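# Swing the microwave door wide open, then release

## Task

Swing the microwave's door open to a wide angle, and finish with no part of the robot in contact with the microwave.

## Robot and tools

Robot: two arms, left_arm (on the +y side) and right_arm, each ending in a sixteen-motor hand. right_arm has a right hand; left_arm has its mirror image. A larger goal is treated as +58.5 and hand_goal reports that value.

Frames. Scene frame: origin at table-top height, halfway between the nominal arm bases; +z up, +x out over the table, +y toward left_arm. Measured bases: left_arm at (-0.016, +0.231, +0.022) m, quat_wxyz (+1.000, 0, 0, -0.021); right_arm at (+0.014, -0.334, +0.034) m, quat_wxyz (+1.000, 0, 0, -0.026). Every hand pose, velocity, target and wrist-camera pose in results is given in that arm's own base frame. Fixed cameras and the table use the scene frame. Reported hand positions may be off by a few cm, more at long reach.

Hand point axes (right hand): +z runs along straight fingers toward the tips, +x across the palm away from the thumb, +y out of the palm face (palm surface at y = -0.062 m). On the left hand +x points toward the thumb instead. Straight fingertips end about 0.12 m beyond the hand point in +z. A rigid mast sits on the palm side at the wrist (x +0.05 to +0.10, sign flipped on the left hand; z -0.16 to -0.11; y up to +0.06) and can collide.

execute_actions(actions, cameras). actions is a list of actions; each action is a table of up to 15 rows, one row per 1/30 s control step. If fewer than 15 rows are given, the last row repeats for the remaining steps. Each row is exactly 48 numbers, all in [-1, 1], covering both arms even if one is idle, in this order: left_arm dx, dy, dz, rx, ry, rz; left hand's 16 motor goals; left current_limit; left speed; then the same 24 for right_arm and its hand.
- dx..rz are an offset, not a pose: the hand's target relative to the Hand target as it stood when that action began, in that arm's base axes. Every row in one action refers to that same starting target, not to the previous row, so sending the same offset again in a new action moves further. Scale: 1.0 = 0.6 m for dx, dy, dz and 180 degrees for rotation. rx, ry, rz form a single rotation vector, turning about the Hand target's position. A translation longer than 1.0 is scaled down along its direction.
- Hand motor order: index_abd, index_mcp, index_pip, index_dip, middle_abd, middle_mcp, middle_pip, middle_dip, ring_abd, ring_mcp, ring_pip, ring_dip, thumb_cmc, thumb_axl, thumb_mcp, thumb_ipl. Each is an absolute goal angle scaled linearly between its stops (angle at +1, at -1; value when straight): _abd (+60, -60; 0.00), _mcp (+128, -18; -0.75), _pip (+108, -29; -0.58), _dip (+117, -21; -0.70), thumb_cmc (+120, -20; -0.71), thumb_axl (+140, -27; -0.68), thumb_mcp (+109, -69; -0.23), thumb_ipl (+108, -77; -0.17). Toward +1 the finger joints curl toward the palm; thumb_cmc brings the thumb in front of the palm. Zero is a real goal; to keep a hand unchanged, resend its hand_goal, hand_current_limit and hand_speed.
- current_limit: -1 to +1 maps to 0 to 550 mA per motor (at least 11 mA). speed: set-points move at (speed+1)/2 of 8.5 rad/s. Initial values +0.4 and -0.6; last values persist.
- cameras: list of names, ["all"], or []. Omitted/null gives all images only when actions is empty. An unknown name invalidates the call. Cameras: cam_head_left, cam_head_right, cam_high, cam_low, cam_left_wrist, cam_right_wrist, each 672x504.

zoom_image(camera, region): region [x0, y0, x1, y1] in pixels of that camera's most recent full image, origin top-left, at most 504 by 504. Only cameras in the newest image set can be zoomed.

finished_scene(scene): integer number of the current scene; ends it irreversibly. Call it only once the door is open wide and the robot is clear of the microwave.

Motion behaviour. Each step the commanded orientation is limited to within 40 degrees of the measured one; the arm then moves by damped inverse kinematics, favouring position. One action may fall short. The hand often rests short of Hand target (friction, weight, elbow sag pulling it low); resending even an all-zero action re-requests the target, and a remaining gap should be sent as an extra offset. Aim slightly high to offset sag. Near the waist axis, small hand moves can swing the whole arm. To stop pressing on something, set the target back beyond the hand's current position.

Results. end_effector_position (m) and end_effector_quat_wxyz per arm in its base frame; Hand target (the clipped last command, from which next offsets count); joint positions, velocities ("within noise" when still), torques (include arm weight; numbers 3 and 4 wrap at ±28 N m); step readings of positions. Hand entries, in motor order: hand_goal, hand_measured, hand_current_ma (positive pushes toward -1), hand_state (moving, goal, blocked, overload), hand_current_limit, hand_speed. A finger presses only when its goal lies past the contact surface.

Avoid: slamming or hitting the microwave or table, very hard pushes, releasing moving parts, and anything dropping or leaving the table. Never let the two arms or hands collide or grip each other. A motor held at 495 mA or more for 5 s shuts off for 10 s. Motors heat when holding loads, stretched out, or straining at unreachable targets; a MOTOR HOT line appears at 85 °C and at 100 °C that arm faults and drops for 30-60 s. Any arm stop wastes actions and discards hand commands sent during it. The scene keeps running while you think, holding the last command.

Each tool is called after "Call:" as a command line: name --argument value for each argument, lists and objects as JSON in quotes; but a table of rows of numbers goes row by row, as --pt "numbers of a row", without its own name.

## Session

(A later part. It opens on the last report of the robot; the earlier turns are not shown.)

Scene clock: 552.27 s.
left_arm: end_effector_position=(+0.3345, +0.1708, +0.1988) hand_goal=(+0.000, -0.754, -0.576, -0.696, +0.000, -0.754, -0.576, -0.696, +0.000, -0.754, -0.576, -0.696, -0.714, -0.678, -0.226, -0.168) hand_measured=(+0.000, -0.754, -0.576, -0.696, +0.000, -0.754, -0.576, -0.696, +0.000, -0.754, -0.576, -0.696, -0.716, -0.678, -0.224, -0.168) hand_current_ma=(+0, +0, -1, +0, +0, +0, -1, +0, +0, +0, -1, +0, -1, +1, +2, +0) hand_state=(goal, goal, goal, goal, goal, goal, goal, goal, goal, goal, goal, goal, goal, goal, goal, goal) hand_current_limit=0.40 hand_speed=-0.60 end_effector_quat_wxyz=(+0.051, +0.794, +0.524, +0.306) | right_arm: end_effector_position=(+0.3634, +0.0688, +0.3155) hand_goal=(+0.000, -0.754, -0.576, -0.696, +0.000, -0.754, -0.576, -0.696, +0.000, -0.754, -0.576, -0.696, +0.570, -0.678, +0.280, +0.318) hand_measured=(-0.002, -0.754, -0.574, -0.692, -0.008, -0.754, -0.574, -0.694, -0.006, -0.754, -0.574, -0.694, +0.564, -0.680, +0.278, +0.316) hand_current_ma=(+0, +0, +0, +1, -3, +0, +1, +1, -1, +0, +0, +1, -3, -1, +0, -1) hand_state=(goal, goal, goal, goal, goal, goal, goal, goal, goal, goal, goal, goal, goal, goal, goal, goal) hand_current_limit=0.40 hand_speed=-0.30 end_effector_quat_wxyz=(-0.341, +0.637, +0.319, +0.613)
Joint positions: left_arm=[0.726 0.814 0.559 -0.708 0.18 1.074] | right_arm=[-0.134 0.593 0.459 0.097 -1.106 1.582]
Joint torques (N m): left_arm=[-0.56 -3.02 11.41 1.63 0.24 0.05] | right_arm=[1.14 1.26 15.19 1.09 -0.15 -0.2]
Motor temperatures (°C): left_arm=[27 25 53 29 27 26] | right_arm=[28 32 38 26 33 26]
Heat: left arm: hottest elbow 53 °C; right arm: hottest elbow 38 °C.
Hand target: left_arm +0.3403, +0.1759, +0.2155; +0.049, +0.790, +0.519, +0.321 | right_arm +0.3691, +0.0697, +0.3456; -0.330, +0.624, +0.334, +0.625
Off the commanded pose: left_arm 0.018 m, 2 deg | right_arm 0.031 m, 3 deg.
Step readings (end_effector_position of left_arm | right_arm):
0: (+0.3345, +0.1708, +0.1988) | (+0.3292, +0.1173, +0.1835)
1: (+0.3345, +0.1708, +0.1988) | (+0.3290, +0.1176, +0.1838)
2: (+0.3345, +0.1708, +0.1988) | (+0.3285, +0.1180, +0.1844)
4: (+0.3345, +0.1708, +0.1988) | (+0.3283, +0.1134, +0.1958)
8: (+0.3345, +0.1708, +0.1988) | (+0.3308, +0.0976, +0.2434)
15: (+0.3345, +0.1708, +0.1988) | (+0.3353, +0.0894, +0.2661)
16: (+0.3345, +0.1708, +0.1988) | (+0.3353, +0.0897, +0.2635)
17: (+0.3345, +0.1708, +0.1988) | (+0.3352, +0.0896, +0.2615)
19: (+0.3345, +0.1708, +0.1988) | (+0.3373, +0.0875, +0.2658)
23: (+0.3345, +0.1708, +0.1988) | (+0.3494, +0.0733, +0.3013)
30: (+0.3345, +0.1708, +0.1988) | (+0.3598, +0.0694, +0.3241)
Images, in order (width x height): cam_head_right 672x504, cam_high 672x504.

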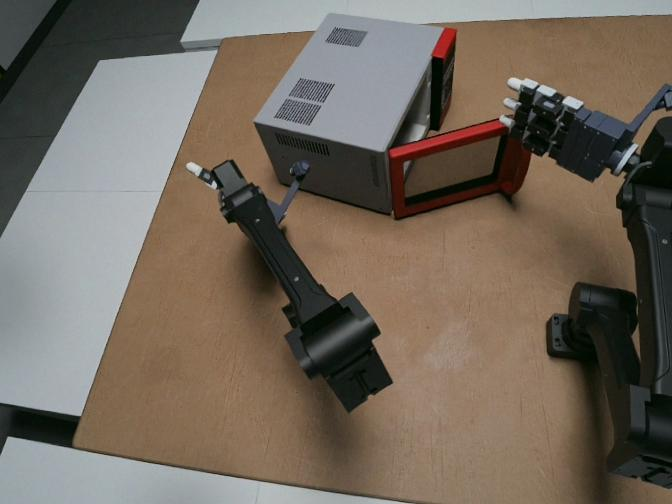

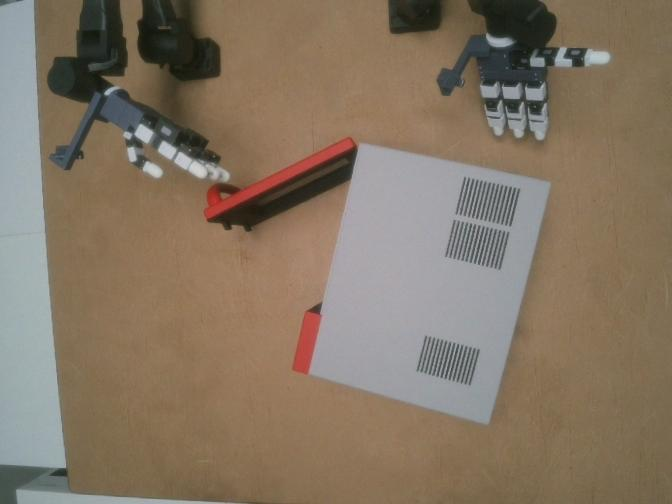

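Call:
execute_actions --actions '[[[0,0,0,0,0,0,0,-0.754,-0.576,-0.696,0,-0.754,-0.576,-0.696,0,-0.754,-0.576,-0.696,-0.714,-0.678,-0.226,-0.168,0.4,-0.6,0.11,0,0,0,0,0,0,-0.754,-0.576,-0.696,0,-0.754,-0.576,-0.696,0,-0.754,-0.576,-0.696,0.571,-0.678,0.281,0.319,0.4,-0.3]],[[0,0,0,0,0,0,0,-0.754,-0.576,-0.696,0,-0.754,-0.576,-0.696,0,-0.754,-0.576,-0.696,-0.714,-0.678,-0.226,-0.168,0.4,-0.6,0.12,-0.01,0,0,0,0,0,-0.754,-0.576,-0.696,0,-0.754,-0.576,-0.696,0,-0.754,-0.576,-0.696,0.571,-0.678,0.281,0.319,0.4,-0.3]],[[0,0,0,0,0,0,0,-0.754,-0.576,-0.696,0,-0.754,-0.576,-0.696,0,-0.754,-0.576,-0.696,-0.714,-0.678,-0.226,-0.168,0.4,-0.6,0.12,-0.01,-0.02,0,0,0,0,-0.754,-0.576,-0.696,0,-0.754,-0.576,-0.696,0,-0.754,-0.576,-0.696,0.571,-0.678,0.281,0.319,0.4,-0.3]]]' --cameras '["cam_high","cam_low"]'

Scene clock: 585.37 s.
left_arm: end_effector_position=(+0.3345, +0.1708, +0.1988) hand_goal=(+0.000, -0.754, -0.576, -0.696, +0.000, -0.754, -0.576, -0.696, +0.000, -0.754, -0.576, -0.696, -0.714, -0.678, -0.226, -0.168) hand_measured=(+0.000, -0.754, -0.576, -0.696, +0.000, -0.754, -0.576, -0.696, +0.000, -0.754, -0.576, -0.696, -0.716, -0.678, -0.224, -0.168) hand_current_ma=(+0, +0, -1, +0, +0, +0, -1, +0, +0, +0, -1, +0, -1, +1, +2, +0) hand_state=(goal, goal, goal, goal, goal, goal, goal, goal, goal, goal, goal, goal, goal, goal, goal, goal) hand_current_limit=0.40 hand_speed=-0.60 end_effector_quat_wxyz=(+0.051, +0.794, +0.524, +0.306) | right_arm: end_effector_position=(+0.5638, +0.0545, +0.3035) hand_goal=(+0.000, -0.754, -0.576, -0.696, +0.000, -0.754, -0.576, -0.696, +0.000, -0.754, -0.576, -0.696, +0.570, -0.678, +0.280, +0.318) hand_measured=(-0.002, -0.754, -0.574, -0.692, -0.008, -0.754, -0.574, -0.694, -0.006, -0.754, -0.574, -0.694, +0.564, -0.680, +0.278, +0.316) hand_current_ma=(+0, +0, +0, +1, -3, +0, +0, +1, -1, +0, +0, +1, -3, -1, +0, -1) hand_state=(goal, goal, goal, goal, goal, goal, goal, goal, goal, goal, goal, goal, goal, goal, goal, goal) hand_current_limit=0.40 hand_speed=-0.30 end_effector_quat_wxyz=(-0.342, +0.643, +0.319, +0.607)
Joint positions: left_arm=[0.726 0.814 0.559 -0.708 0.18 1.074] | right_arm=[-0.102 1.297 0.827 0.409 -1.073 1.569]
Joint torques (N m): left_arm=[-0.5 -3.02 11.45 1.59 0.22 0.07] | right_arm=[1.49 -7.36 14.2 2.1 0.05 -0.13]
Heat: left arm: hottest elbow 53 °C; right arm: hottest elbow 42 °C.
Hand target: left_arm +0.3403, +0.1759, +0.2155; +0.049, +0.790, +0.519, +0.321 | right_arm +0.5791, +0.0576, +0.3336; -0.330, +0.624, +0.334, +0.625
Off the commanded pose: left_arm 0.018 m, 2 deg | right_arm 0.034 m, 4 deg.
Step readings (end_effector_position of left_arm | right_arm):
0: (+0.3345, +0.1708, +0.1988) | (+0.3634, +0.0688, +0.3155)
1: (+0.3345, +0.1708, +0.1988) | (+0.3637, +0.0687, +0.3154)
2: (+0.3345, +0.1708, +0.1988) | (+0.3653, +0.0686, +0.3151)
4: (+0.3345, +0.1708, +0.1988) | (+0.3761, +0.0672, +0.3152)
8: (+0.3345, +0.1708, +0.1988) | (+0.4063, +0.0637, +0.3086)
15: (+0.3345, +0.1708, +0.1988) | (+0.4199, +0.0667, +0.3024)
16: (+0.3345, +0.1708, +0.1988) | (+0.4205, +0.0672, +0.3045)
17: (+0.3345, +0.1708, +0.1988) | (+0.4228, +0.0671, +0.3071)
19: (+0.3345, +0.1708, +0.1988) | (+0.4364, +0.0663, +0.3137)
23: (+0.3345, +0.1708, +0.1988) | (+0.4727, +0.0616, +0.3166)
30: (+0.3345, +0.1708, +0.1988) | (+0.4900, +0.0607, +0.3059)
31: (+0.3345, +0.1708, +0.1988) | (+0.4905, +0.0608, +0.3069)
32: (+0.3345, +0.1708, +0.1988) | (+0.4929, +0.0607, +0.3091)
34: (+0.3345, +0.1708, +0.1988) | (+0.5075, +0.0593, +0.3151)
38: (+0.3345, +0.1708, +0.1988) | (+0.5449, +0.0552, +0.3136)
45: (+0.3345, +0.1708, +0.1988) | (+0.5607, +0.0548, +0.2946)
Images, in order (width x height): cam_high 672x504, cam_low 672x504.

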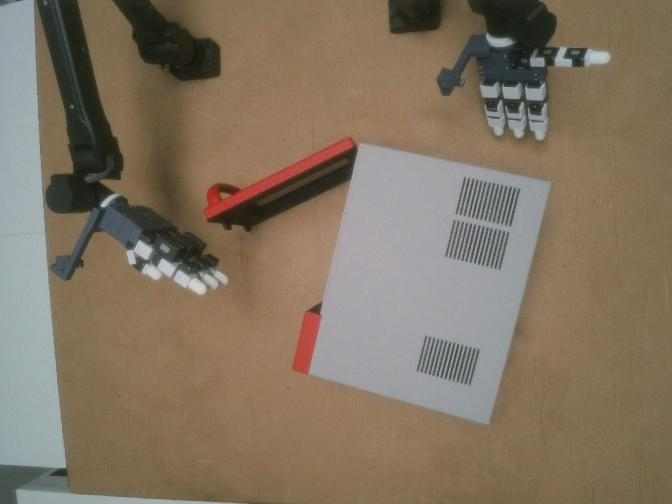

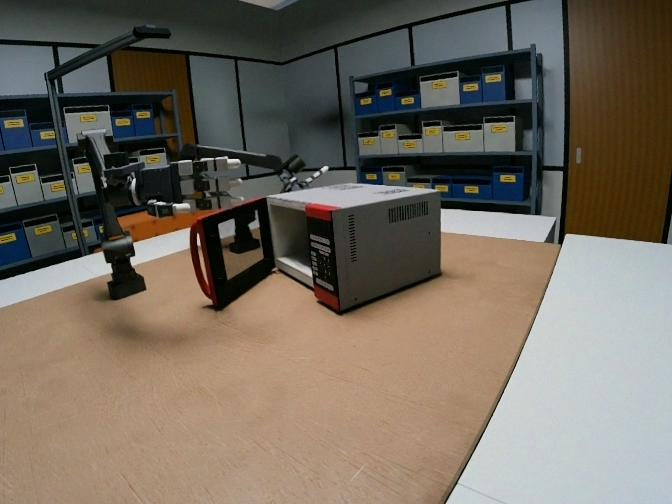

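Call:
execute_actions --actions '[[[0,0,0,0,0,0,0,-0.754,-0.576,-0.696,0,-0.754,-0.576,-0.696,0,-0.754,-0.576,-0.696,-0.714,-0.678,-0.226,-0.168,0.4,-0.6,0,0.01,-0.11,0,0,0,0,-0.754,-0.576,-0.696,0,-0.754,-0.576,-0.696,0,-0.754,-0.576,-0.696,0.571,-0.678,0.281,0.319,0.4,-0.3]],[[0,0,0,0,0,0,0,-0.754,-0.576,-0.696,0,-0.754,-0.576,-0.696,0,-0.754,-0.576,-0.696,-0.714,-0.678,-0.226,-0.168,0.4,-0.6,0,0.01,-0.11,0,0,0,0,-0.754,-0.576,-0.696,0,-0.754,-0.576,-0.696,0,-0.754,-0.576,-0.696,0.571,-0.678,0.281,0.319,0.4,-0.3]],[[0,0,0,0,0,0,0,-0.754,-0.576,-0.696,0,-0.754,-0.576,-0.696,0,-0.754,-0.576,-0.696,-0.714,-0.678,-0.226,-0.168,0.4,-0.6,-0.01,0.01,-0.08,0,0,0,0,-0.754,-0.576,-0.696,0,-0.754,-0.576,-0.696,0,-0.754,-0.576,-0.696,0.571,-0.678,0.281,0.319,0.4,-0.3]]]' --cameras '["cam_high","cam_low"]'

Scene clock: 603.57 s.
left_arm: end_effector_position=(+0.3345, +0.1708, +0.1988) hand_goal=(+0.000, -0.754, -0.576, -0.696, +0.000, -0.754, -0.576, -0.696, +0.000, -0.754, -0.576, -0.696, -0.714, -0.678, -0.226, -0.168) hand_measured=(+0.000, -0.754, -0.576, -0.696, +0.000, -0.754, -0.576, -0.696, +0.000, -0.754, -0.576, -0.696, -0.716, -0.678, -0.224, -0.168) hand_current_ma=(+0, +0, -1, +0, +0, +0, -1, +0, +0, +0, -1, +0, -1, +1, +2, +0) hand_state=(goal, goal, goal, goal, goal, goal, goal, goal, goal, goal, goal, goal, goal, goal, goal, goal) hand_current_limit=0.40 hand_speed=-0.60 end_effector_quat_wxyz=(+0.051, +0.794, +0.524, +0.306) | right_arm: end_effector_position=(+0.5738, +0.0719, +0.1605) hand_goal=(+0.000, -0.754, -0.576, -0.696, +0.000, -0.754, -0.576, -0.696, +0.000, -0.754, -0.576, -0.696, +0.570, -0.678, +0.280, +0.318) hand_measured=(-0.002, -0.754, -0.574, -0.692, -0.008, -0.754, -0.574, -0.694, -0.006, -0.754, -0.574, -0.694, +0.564, -0.680, +0.278, +0.316) hand_current_ma=(+0, +0, +0, +1, -3, +0, +0, +1, -1, +0, +0, +1, -3, -1, +0, -1) hand_state=(goal, goal, goal, goal, goal, goal, goal, goal, goal, goal, goal, goal, goal, goal, goal, goal) hand_current_limit=0.40 hand_speed=-0.30 end_effector_quat_wxyz=(-0.324, +0.622, +0.337, +0.628)
Joint positions: left_arm=[0.726 0.814 0.559 -0.708 0.18 1.074] | right_arm=[-0.057 1.66 0.668 0.99 -1.031 1.549]
Joint torques (N m): left_arm=[-0.56 -2.84 11.52 1.48 0.24 0.04] | right_arm=[1.49 -9 6.43 2.22 0.19 0.03]
Motor temperatures (°C): left_arm=[27 25 53 29 27 26] | right_arm=[28 32 48 27 32 26]
Heat: left arm: hottest elbow 53 °C; right arm: hottest elbow 48 °C.
Hand target: left_arm +0.3403, +0.1759, +0.2155; +0.049, +0.790, +0.519, +0.321 | right_arm +0.5730, +0.0758, +0.1537; -0.330, +0.624, +0.334, +0.625
Off the commanded pose: left_arm 0.018 m, 2 deg | right_arm 0.008 m, 1 deg.
Step readings (end_effector_position of left_arm | right_arm):
0: (+0.3345, +0.1708, +0.1988) | (+0.5638, +0.0545, +0.3035)
1: (+0.3345, +0.1708, +0.1988) | (+0.5639, +0.0547, +0.3040)
2: (+0.3345, +0.1708, +0.1988) | (+0.5647, +0.0546, +0.3056)
4: (+0.3345, +0.1708, +0.1988) | (+0.5689, +0.0554, +0.3092)
8: (+0.3345, +0.1708, +0.1988) | (+0.5750, +0.0589, +0.2968)
15: (+0.3345, +0.1708, +0.1988) | (+0.5780, +0.0599, +0.2713)
16: (+0.3345, +0.1708, +0.1988) | (+0.5782, +0.0600, +0.2715)
17: (+0.3345, +0.1708, +0.1988) | (+0.5783, +0.0601, +0.2723)
19: (+0.3345, +0.1708, +0.1988) | (+0.5775, +0.0607, +0.2682)
23: (+0.3345, +0.1708, +0.1988) | (+0.5751, +0.0640, +0.2312)
30: (+0.3345, +0.1708, +0.1988) | (+0.5780, +0.0658, +0.2001)
31: (+0.3345, +0.1708, +0.1988) | (+0.5782, +0.0659, +0.2018)
32: (+0.3345, +0.1708, +0.1988) | (+0.5783, +0.0661, +0.2040)
34: (+0.3345, +0.1708, +0.1988) | (+0.5781, +0.0671, +0.2043)
38: (+0.3345, +0.1708, +0.1988) | (+0.5745, +0.0696, +0.1803)
45: (+0.3345, +0.1708, +0.1988) | (+0.5734, +0.0718, +0.1564)
Images, in order (width x height): cam_high 672x504, cam_low 672x504.

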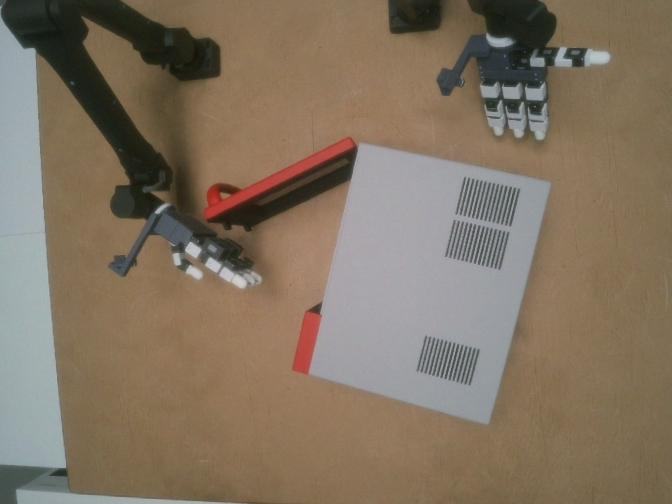

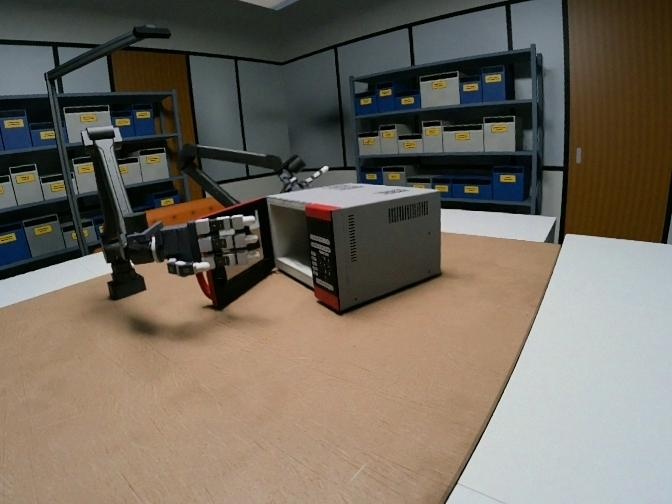

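Call:
execute_actions --actions '[[[0,0,0,0,0,0,0,-0.754,-0.576,-0.696,0,-0.754,-0.576,-0.696,0,-0.754,-0.576,-0.696,-0.714,-0.678,-0.226,-0.168,0.4,-0.6,-0.065,-0.01,-0.01,0,0,0,0,-0.754,-0.576,-0.696,0,-0.754,-0.576,-0.696,0,-0.754,-0.576,-0.696,0.571,-0.678,0.281,0.319,0.4,-0.3]],[[0,0,0,0,0,0,0,-0.754,-0.576,-0.696,0,-0.754,-0.576,-0.696,0,-0.754,-0.576,-0.696,-0.714,-0.678,-0.226,-0.168,0.4,-0.6,-0.065,-0.01,0,0,0,0,0,-0.754,-0.576,-0.696,0,-0.754,-0.576,-0.696,0,-0.754,-0.576,-0.696,0.571,-0.678,0.281,0.319,0.4,-0.3]],[[0,0,0,0,0,0,0,-0.754,-0.576,-0.696,0,-0.754,-0.576,-0.696,0,-0.754,-0.576,-0.696,-0.714,-0.678,-0.226,-0.168,0.4,-0.6,-0.065,-0.01,0,0,0,0,0,-0.754,-0.576,-0.696,0,-0.754,-0.576,-0.696,0,-0.754,-0.576,-0.696,0.571,-0.678,0.281,0.319,0.4,-0.3]]]' --cameras '["cam_high"]'

Scene clock: 637.67 s.
left_arm: end_effector_position=(+0.3345, +0.1708, +0.1988) hand_goal=(+0.000, -0.754, -0.576, -0.696, +0.000, -0.754, -0.576, -0.696, +0.000, -0.754, -0.576, -0.696, -0.714, -0.678, -0.226, -0.168) hand_measured=(+0.000, -0.754, -0.576, -0.696, +0.000, -0.754, -0.576, -0.696, +0.000, -0.754, -0.576, -0.696, -0.716, -0.678, -0.224, -0.168) hand_current_ma=(+0, +0, -1, +0, +0, +0, -1, +0, +0, +0, -1, +0, -1, +1, +2, +0) hand_state=(goal, goal, goal, goal, goal, goal, goal, goal, goal, goal, goal, goal, goal, goal, goal, goal) hand_current_limit=0.40 hand_speed=-0.60 end_effector_quat_wxyz=(+0.051, +0.794, +0.524, +0.306) | right_arm: end_effector_position=(+0.4598, +0.0604, +0.1454) hand_goal=(+0.000, -0.754, -0.576, -0.696, +0.000, -0.754, -0.576, -0.696, +0.000, -0.754, -0.576, -0.696, +0.570, -0.678, +0.280, +0.318) hand_measured=(-0.002, -0.754, -0.574, -0.694, -0.008, -0.752, -0.574, -0.694, -0.006, -0.754, -0.574, -0.694, +0.564, -0.680, +0.280, +0.316) hand_current_ma=(-1, +0, +0, +1, -3, +1, +0, +1, -1, +0, +0, +1, -3, -1, +0, -1) hand_state=(goal, goal, goal, goal, goal, goal, goal, goal, goal, goal, goal, goal, goal, goal, goal, goal) hand_current_limit=0.40 hand_speed=-0.30 end_effector_quat_wxyz=(-0.330, +0.625, +0.336, +0.622)
Joint positions: left_arm=[0.726 0.814 0.559 -0.708 0.18 1.074] | right_arm=[-0.122 1.477 0.358 1.103 -1.104 1.551]
Joint torques (N m): left_arm=[-0.62 -2.61 11.44 1.55 0.24 0.06] | right_arm=[0.32 -6.65 4.82 2.02 -0.19 0.02]
Motor temperatures (°C): left_arm=[27 25 54 29 27 26] | right_arm=[28 31 42 27 32 26]
Heat: left arm: hottest elbow 54 °C; right arm: hottest elbow 42 °C.
Hand target: left_arm +0.3403, +0.1759, +0.2155; +0.049, +0.790, +0.519, +0.321 | right_arm +0.4560, +0.0577, +0.1476; -0.330, +0.624, +0.334, +0.625
Off the commanded pose: left_arm 0.018 m, 2 deg | right_arm 0.005 m, 0 deg.
Step readings (end_effector_position of left_arm | right_arm):
0: (+0.3345, +0.1708, +0.1988) | (+0.5738, +0.0719, +0.1605)
1: (+0.3345, +0.1708, +0.1988) | (+0.5735, +0.0719, +0.1603)
2: (+0.3345, +0.1708, +0.1988) | (+0.5722, +0.0720, +0.1598)
4: (+0.3345, +0.1708, +0.1988) | (+0.5635, +0.0726, +0.1555)
8: (+0.3345, +0.1708, +0.1988) | (+0.5438, +0.0732, +0.1421)
15: (+0.3345, +0.1708, +0.1988) | (+0.5381, +0.0720, +0.1432)
16: (+0.3345, +0.1708, +0.1988) | (+0.5377, +0.0718, +0.1435)
17: (+0.3345, +0.1708, +0.1988) | (+0.5361, +0.0712, +0.1437)
19: (+0.3345, +0.1708, +0.1988) | (+0.5275, +0.0669, +0.1438)
23: (+0.3345, +0.1708, +0.1988) | (+0.5074, +0.0612, +0.1440)
30: (+0.3345, +0.1708, +0.1988) | (+0.4994, +0.0636, +0.1449)
31: (+0.3345, +0.1708, +0.1988) | (+0.4990, +0.0637, +0.1447)
32: (+0.3345, +0.1708, +0.1988) | (+0.4970, +0.0638, +0.1443)
34: (+0.3345, +0.1708, +0.1988) | (+0.4859, +0.0641, +0.1428)
38: (+0.3345, +0.1708, +0.1988) | (+0.4659, +0.0623, +0.1423)
45: (+0.3345, +0.1708, +0.1988) | (+0.4603, +0.0603, +0.1459)
Images, in order (width x height): cam_high 672x504.

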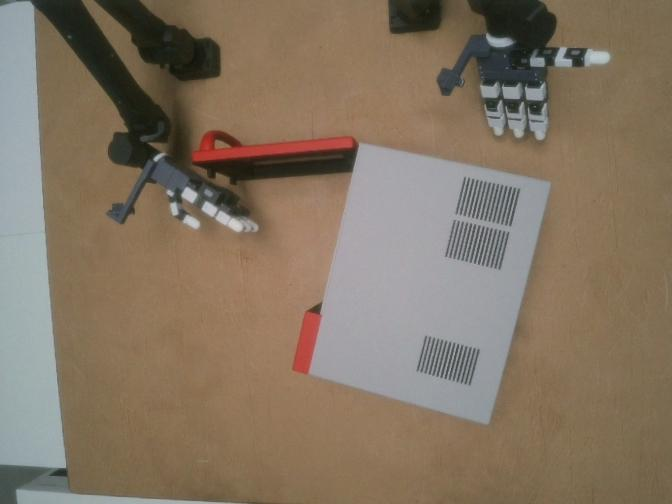

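Call:
execute_actions --actions '[[[0,0,0,0,0,0,0,-0.754,-0.576,-0.696,0,-0.754,-0.576,-0.696,0,-0.754,-0.576,-0.696,-0.714,-0.678,-0.226,-0.168,0.4,-0.6,-0.06,-0.01,0,0,0,0,0,-0.754,-0.576,-0.696,0,-0.754,-0.576,-0.696,0,-0.754,-0.576,-0.696,0.571,-0.678,0.281,0.319,0.4,-0.3]],[[0,0,0,0,0,0,0,-0.754,-0.576,-0.696,0,-0.754,-0.576,-0.696,0,-0.754,-0.576,-0.696,-0.714,-0.678,-0.226,-0.168,0.4,-0.6,-0.06,0,0,0,0,0,0,-0.754,-0.576,-0.696,0,-0.754,-0.576,-0.696,0,-0.754,-0.576,-0.696,0.571,-0.678,0.281,0.319,0.4,-0.3]]]' --cameras '["cam_high","cam_head_right"]'

Scene clock: 661.63 s.
left_arm: end_effector_position=(+0.3345, +0.1708, +0.1988) hand_goal=(+0.000, -0.754, -0.576, -0.696, +0.000, -0.754, -0.576, -0.696, +0.000, -0.754, -0.576, -0.696, -0.714, -0.678, -0.226, -0.168) hand_measured=(+0.000, -0.754, -0.576, -0.696, +0.000, -0.754, -0.576, -0.696, +0.000, -0.754, -0.576, -0.696, -0.716, -0.678, -0.224, -0.168) hand_current_ma=(+0, +0, -1, +0, +0, +0, -1, +0, +0, +0, -1, +0, -1, +1, +2, +0) hand_state=(goal, goal, goal, goal, goal, goal, goal, goal, goal, goal, goal, goal, goal, goal, goal, goal) hand_current_limit=0.40 hand_speed=-0.60 end_effector_quat_wxyz=(+0.051, +0.794, +0.524, +0.306) | right_arm: end_effector_position=(+0.3883, +0.0534, +0.1501) hand_goal=(+0.000, -0.754, -0.576, -0.696, +0.000, -0.754, -0.576, -0.696, +0.000, -0.754, -0.576, -0.696, +0.570, -0.678, +0.280, +0.318) hand_measured=(-0.002, -0.754, -0.576, -0.694, -0.008, -0.752, -0.576, -0.694, -0.006, -0.754, -0.576, -0.694, +0.564, -0.680, +0.280, +0.316) hand_current_ma=(-1, +0, +0, +1, -3, +0, +0, +0, -1, +0, +0, +1, -3, -1, +0, +0) hand_state=(goal, goal, goal, goal, goal, goal, goal, goal, goal, goal, goal, goal, goal, goal, goal, goal) hand_current_limit=0.40 hand_speed=-0.30 end_effector_quat_wxyz=(-0.327, +0.620, +0.340, +0.628)
Joint positions: left_arm=[0.726 0.814 0.559 -0.708 0.18 1.074] | right_arm=[-0.192 1.289 0.177 1.116 -1.173 1.552]
Joint torques (N m): left_arm=[-0.73 -2.61 11.48 1.58 0.22 0.05] | right_arm=[0.38 -3.72 4.83 1.2 -0.17 0.02]
Heat: left arm: hottest elbow 54 °C; right arm: hottest elbow 39 °C.
Hand target: left_arm +0.3403, +0.1759, +0.2155; +0.049, +0.790, +0.519, +0.321 | right_arm +0.3841, +0.0517, +0.1477; -0.330, +0.624, +0.334, +0.625
Off the commanded pose: left_arm 0.018 m, 2 deg | right_arm 0.005 m, 1 deg.
Step readings (end_effector_position of left_arm | right_arm):
0: (+0.3345, +0.1708, +0.1988) | (+0.4598, +0.0604, +0.1454)
1: (+0.3345, +0.1708, +0.1988) | (+0.4594, +0.0604, +0.1451)
2: (+0.3345, +0.1708, +0.1988) | (+0.4576, +0.0605, +0.1450)
4: (+0.3345, +0.1708, +0.1988) | (+0.4474, +0.0592, +0.1432)
8: (+0.3345, +0.1708, +0.1988) | (+0.4294, +0.0558, +0.1433)
15: (+0.3345, +0.1708, +0.1988) | (+0.4241, +0.0543, +0.1468)
16: (+0.3345, +0.1708, +0.1988) | (+0.4238, +0.0543, +0.1466)
17: (+0.3345, +0.1708, +0.1988) | (+0.4221, +0.0540, +0.1460)
19: (+0.3345, +0.1708, +0.1988) | (+0.4124, +0.0537, +0.1440)
23: (+0.3345, +0.1708, +0.1988) | (+0.3940, +0.0540, +0.1445)
30: (+0.3345, +0.1708, +0.1988) | (+0.3882, +0.0540, +0.1498)
Images, in order (width x height): cam_head_right 672x504, cam_high 672x504.

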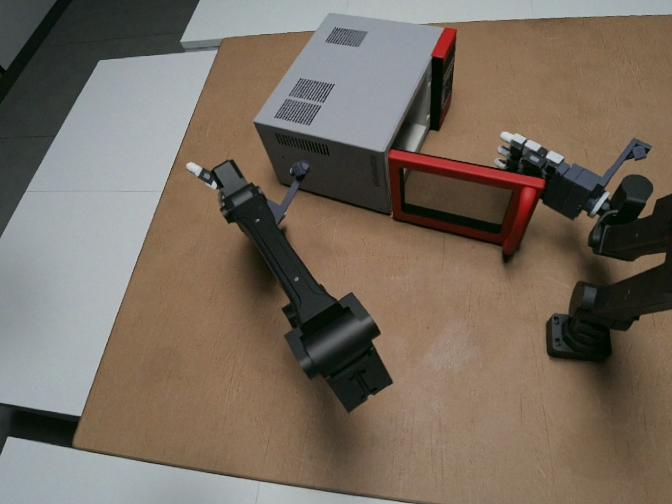

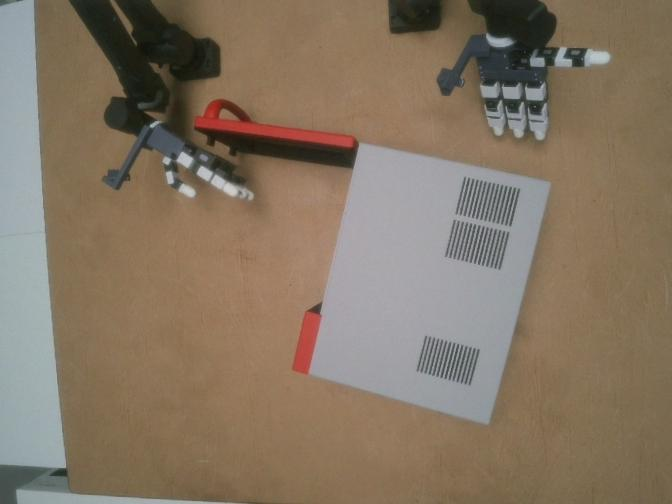

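Call:
execute_actions --actions '[[[0,0,0,0,0,0,0,-0.754,-0.576,-0.696,0,-0.754,-0.576,-0.696,0,-0.754,-0.576,-0.696,-0.714,-0.678,-0.226,-0.168,0.4,-0.6,-0.05,0.005,0,0,0,0,0,-0.754,-0.576,-0.696,0,-0.754,-0.576,-0.696,0,-0.754,-0.576,-0.696,0.571,-0.678,0.281,0.319,0.4,-0.3]]]' --cameras '["cam_high"]'

Scene clock: 671.77 s.
left_arm: end_effector_position=(+0.3345, +0.1708, +0.1988) hand_goal=(+0.000, -0.754, -0.576, -0.696, +0.000, -0.754, -0.576, -0.696, +0.000, -0.754, -0.576, -0.696, -0.714, -0.678, -0.226, -0.168) hand_measured=(+0.000, -0.754, -0.576, -0.696, +0.000, -0.754, -0.576, -0.696, +0.000, -0.754, -0.576, -0.696, -0.716, -0.678, -0.224, -0.168) hand_current_ma=(+0, +0, -1, +0, +0, +0, -1, +0, +0, +0, -1, +0, -1, +1, +2, +0) hand_state=(goal, goal, goal, goal, goal, goal, goal, goal, goal, goal, goal, goal, goal, goal, goal, goal) hand_current_limit=0.40 hand_speed=-0.60 end_effector_quat_wxyz=(+0.051, +0.794, +0.524, +0.306) | right_arm: end_effector_position=(+0.3581, +0.0561, +0.1519) hand_goal=(+0.000, -0.754, -0.576, -0.696, +0.000, -0.754, -0.576, -0.696, +0.000, -0.754, -0.576, -0.696, +0.570, -0.678, +0.280, +0.318) hand_measured=(-0.002, -0.756, -0.576, -0.694, -0.008, -0.752, -0.576, -0.694, -0.006, -0.756, -0.576, -0.694, +0.564, -0.680, +0.280, +0.316) hand_current_ma=(-1, +0, +0, +1, -3, +0, +0, +0, -1, +0, +0, +1, -3, -1, +0, +0) hand_state=(goal, goal, goal, goal, goal, goal, goal, goal, goal, goal, goal, goal, goal, goal, goal, goal) hand_current_limit=0.40 hand_speed=-0.30 end_effector_quat_wxyz=(-0.325, +0.617, +0.341, +0.630)
Joint positions: left_arm=[0.726 0.814 0.559 -0.708 0.18 1.074] | right_arm=[-0.208 1.173 0.101 1.084 -1.19 1.554]
Joint torques (N m): left_arm=[0.03 -2.9 11.49 1.58 0.22 0.05] | right_arm=[0.32 -2.2 5.15 0.92 -0.15 0.03]
Heat: left arm: hottest elbow 54 °C; right arm: hottest elbow 38 °C.
Hand target: left_arm +0.3403, +0.1759, +0.2155; +0.049, +0.790, +0.519, +0.321 | right_arm +0.3541, +0.0546, +0.1477; -0.330, +0.624, +0.334, +0.625
Off the commanded pose: left_arm 0.018 m, 2 deg | right_arm 0.006 m, 1 deg.
Step readings (end_effector_position of left_arm | right_arm):
0: (+0.3345, +0.1708, +0.1988) | (+0.3883, +0.0534, +0.1502)
1: (+0.3345, +0.1708, +0.1988) | (+0.3880, +0.0534, +0.1501)
2: (+0.3345, +0.1708, +0.1988) | (+0.3865, +0.0534, +0.1498)
4: (+0.3345, +0.1708, +0.1988) | (+0.3787, +0.0542, +0.1486)
8: (+0.3345, +0.1708, +0.1988) | (+0.3633, +0.0559, +0.1505)
15: (+0.3345, +0.1708, +0.1988) | (+0.3584, +0.0565, +0.1527)
Images, in order (width x height): cam_high 672x504.

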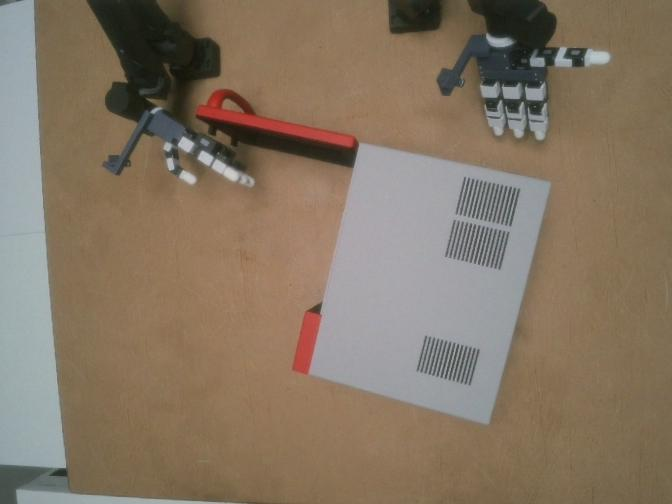

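Call:
execute_actions --actions '[[[0,0,0,0,0,0,0,-0.754,-0.576,-0.696,0,-0.754,-0.576,-0.696,0,-0.754,-0.576,-0.696,-0.714,-0.678,-0.226,-0.168,0.4,-0.6,0.06,-0.01,0,0,0,0,0,-0.754,-0.576,-0.696,0,-0.754,-0.576,-0.696,0,-0.754,-0.576,-0.696,0.571,-0.678,0.281,0.319,0.4,-0.3]],[[0,0,0,0,0,0,0,-0.754,-0.576,-0.696,0,-0.754,-0.576,-0.696,0,-0.754,-0.576,-0.696,-0.714,-0.678,-0.226,-0.168,0.4,-0.6,0.1,-0.04,0,0,0,0,0,-0.754,-0.576,-0.696,0,-0.754,-0.576,-0.696,0,-0.754,-0.576,-0.696,0.571,-0.678,0.281,0.319,0.4,-0.3]]]' --cameras '["cam_high","cam_head_right","cam_low"]'

Scene clock: 689.13 s.
left_arm: end_effector_position=(+0.3345, +0.1708, +0.1988) hand_goal=(+0.000, -0.754, -0.576, -0.696, +0.000, -0.754, -0.576, -0.696, +0.000, -0.754, -0.576, -0.696, -0.714, -0.678, -0.226, -0.168) hand_measured=(+0.000, -0.754, -0.576, -0.696, +0.000, -0.754, -0.576, -0.696, +0.000, -0.754, -0.576, -0.696, -0.716, -0.678, -0.224, -0.168) hand_current_ma=(+0, +0, -1, +0, +0, +0, -1, +0, +0, +0, -1, +0, -1, +1, +2, +0) hand_state=(goal, goal, goal, goal, goal, goal, goal, goal, goal, goal, goal, goal, goal, goal, goal, goal) hand_current_limit=0.40 hand_speed=-0.60 end_effector_quat_wxyz=(+0.051, +0.794, +0.524, +0.306) | right_arm: end_effector_position=(+0.4381, +0.0251, +0.1401) hand_goal=(+0.000, -0.754, -0.576, -0.696, +0.000, -0.754, -0.576, -0.696, +0.000, -0.754, -0.576, -0.696, +0.570, -0.678, +0.280, +0.318) hand_measured=(-0.002, -0.754, -0.576, -0.694, -0.008, -0.754, -0.576, -0.694, -0.006, -0.754, -0.576, -0.694, +0.564, -0.680, +0.280, +0.316) hand_current_ma=(-1, +0, +0, +1, -3, +0, +0, +0, -1, +0, +0, +1, -3, -1, +0, +0) hand_state=(goal, goal, goal, goal, goal, goal, goal, goal, goal, goal, goal, goal, goal, goal, goal, goal) hand_current_limit=0.40 hand_speed=-0.30 end_effector_quat_wxyz=(-0.333, +0.631, +0.328, +0.619)
Joint positions: left_arm=[0.726 0.814 0.559 -0.708 0.18 1.074] | right_arm=[-0.253 1.449 0.317 1.098 -1.226 1.554]
Joint torques (N m): left_arm=[-0.21 -2.84 11.36 1.55 0.23 0.05] | right_arm=[1.38 -4.01 8.06 1.95 0.03 -0.03]
Motor temperatures (°C): left_arm=[27 25 54 29 27 26] | right_arm=[28 31 37 26 31 26]
Heat: left arm: hottest elbow 54 °C; right arm: hottest elbow 37 °C.
Hand target: left_arm +0.3403, +0.1759, +0.2155; +0.049, +0.790, +0.519, +0.321 | right_arm +0.4501, +0.0247, +0.1477; -0.330, +0.624, +0.334, +0.625
Off the commanded pose: left_arm 0.018 m, 2 deg | right_arm 0.014 m, 1 deg.
Step readings (end_effector_position of left_arm | right_arm):
0: (+0.3345, +0.1708, +0.1988) | (+0.3581, +0.0561, +0.1518)
1: (+0.3345, +0.1708, +0.1988) | (+0.3581, +0.0561, +0.1518)
2: (+0.3345, +0.1708, +0.1988) | (+0.3582, +0.0561, +0.1512)
4: (+0.3345, +0.1708, +0.1988) | (+0.3594, +0.0559, +0.1464)
8: (+0.3345, +0.1708, +0.1988) | (+0.3690, +0.0538, +0.1356)
15: (+0.3345, +0.1708, +0.1988) | (+0.3768, +0.0522, +0.1374)
16: (+0.3345, +0.1708, +0.1988) | (+0.3772, +0.0522, +0.1378)
17: (+0.3345, +0.1708, +0.1988) | (+0.3788, +0.0523, +0.1381)
19: (+0.3345, +0.1708, +0.1988) | (+0.3888, +0.0487, +0.1389)
23: (+0.3345, +0.1708, +0.1988) | (+0.4236, +0.0304, +0.1434)
30: (+0.3345, +0.1708, +0.1988) | (+0.4379, +0.0251, +0.1401)
Images, in order (width x height): cam_head_right 672x504, cam_high 672x504, cam_low 672x504.

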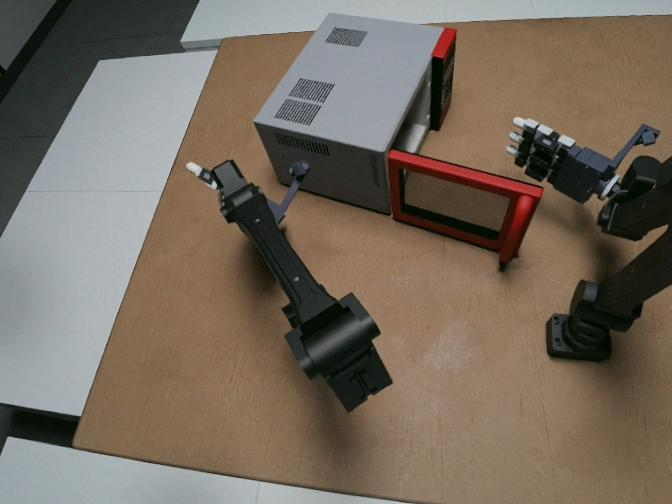

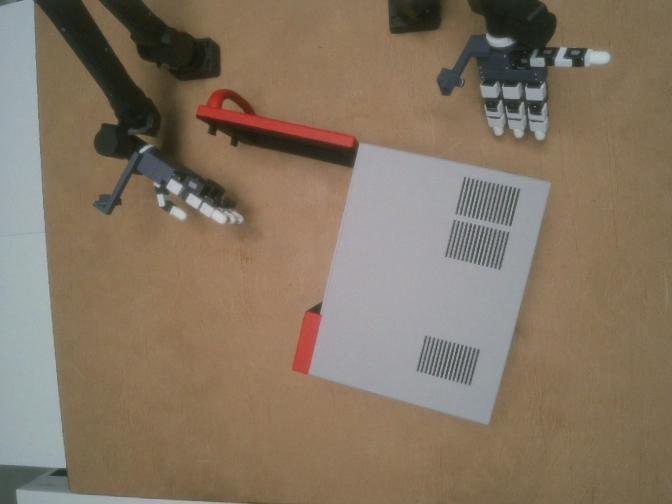

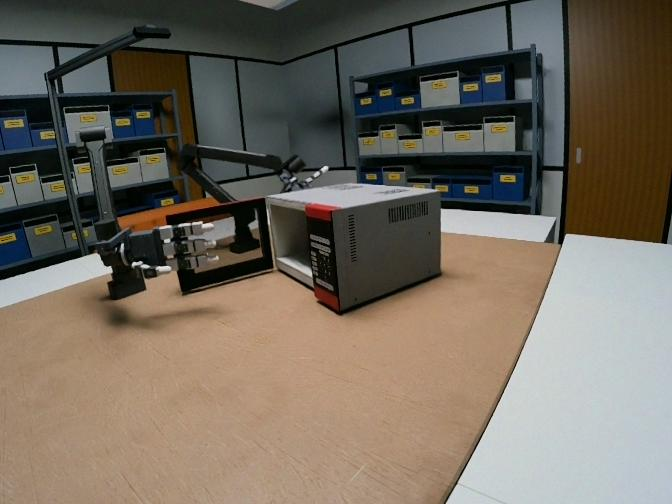

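Call:
finished_scene --scene 3

The scene is finished: the task was done.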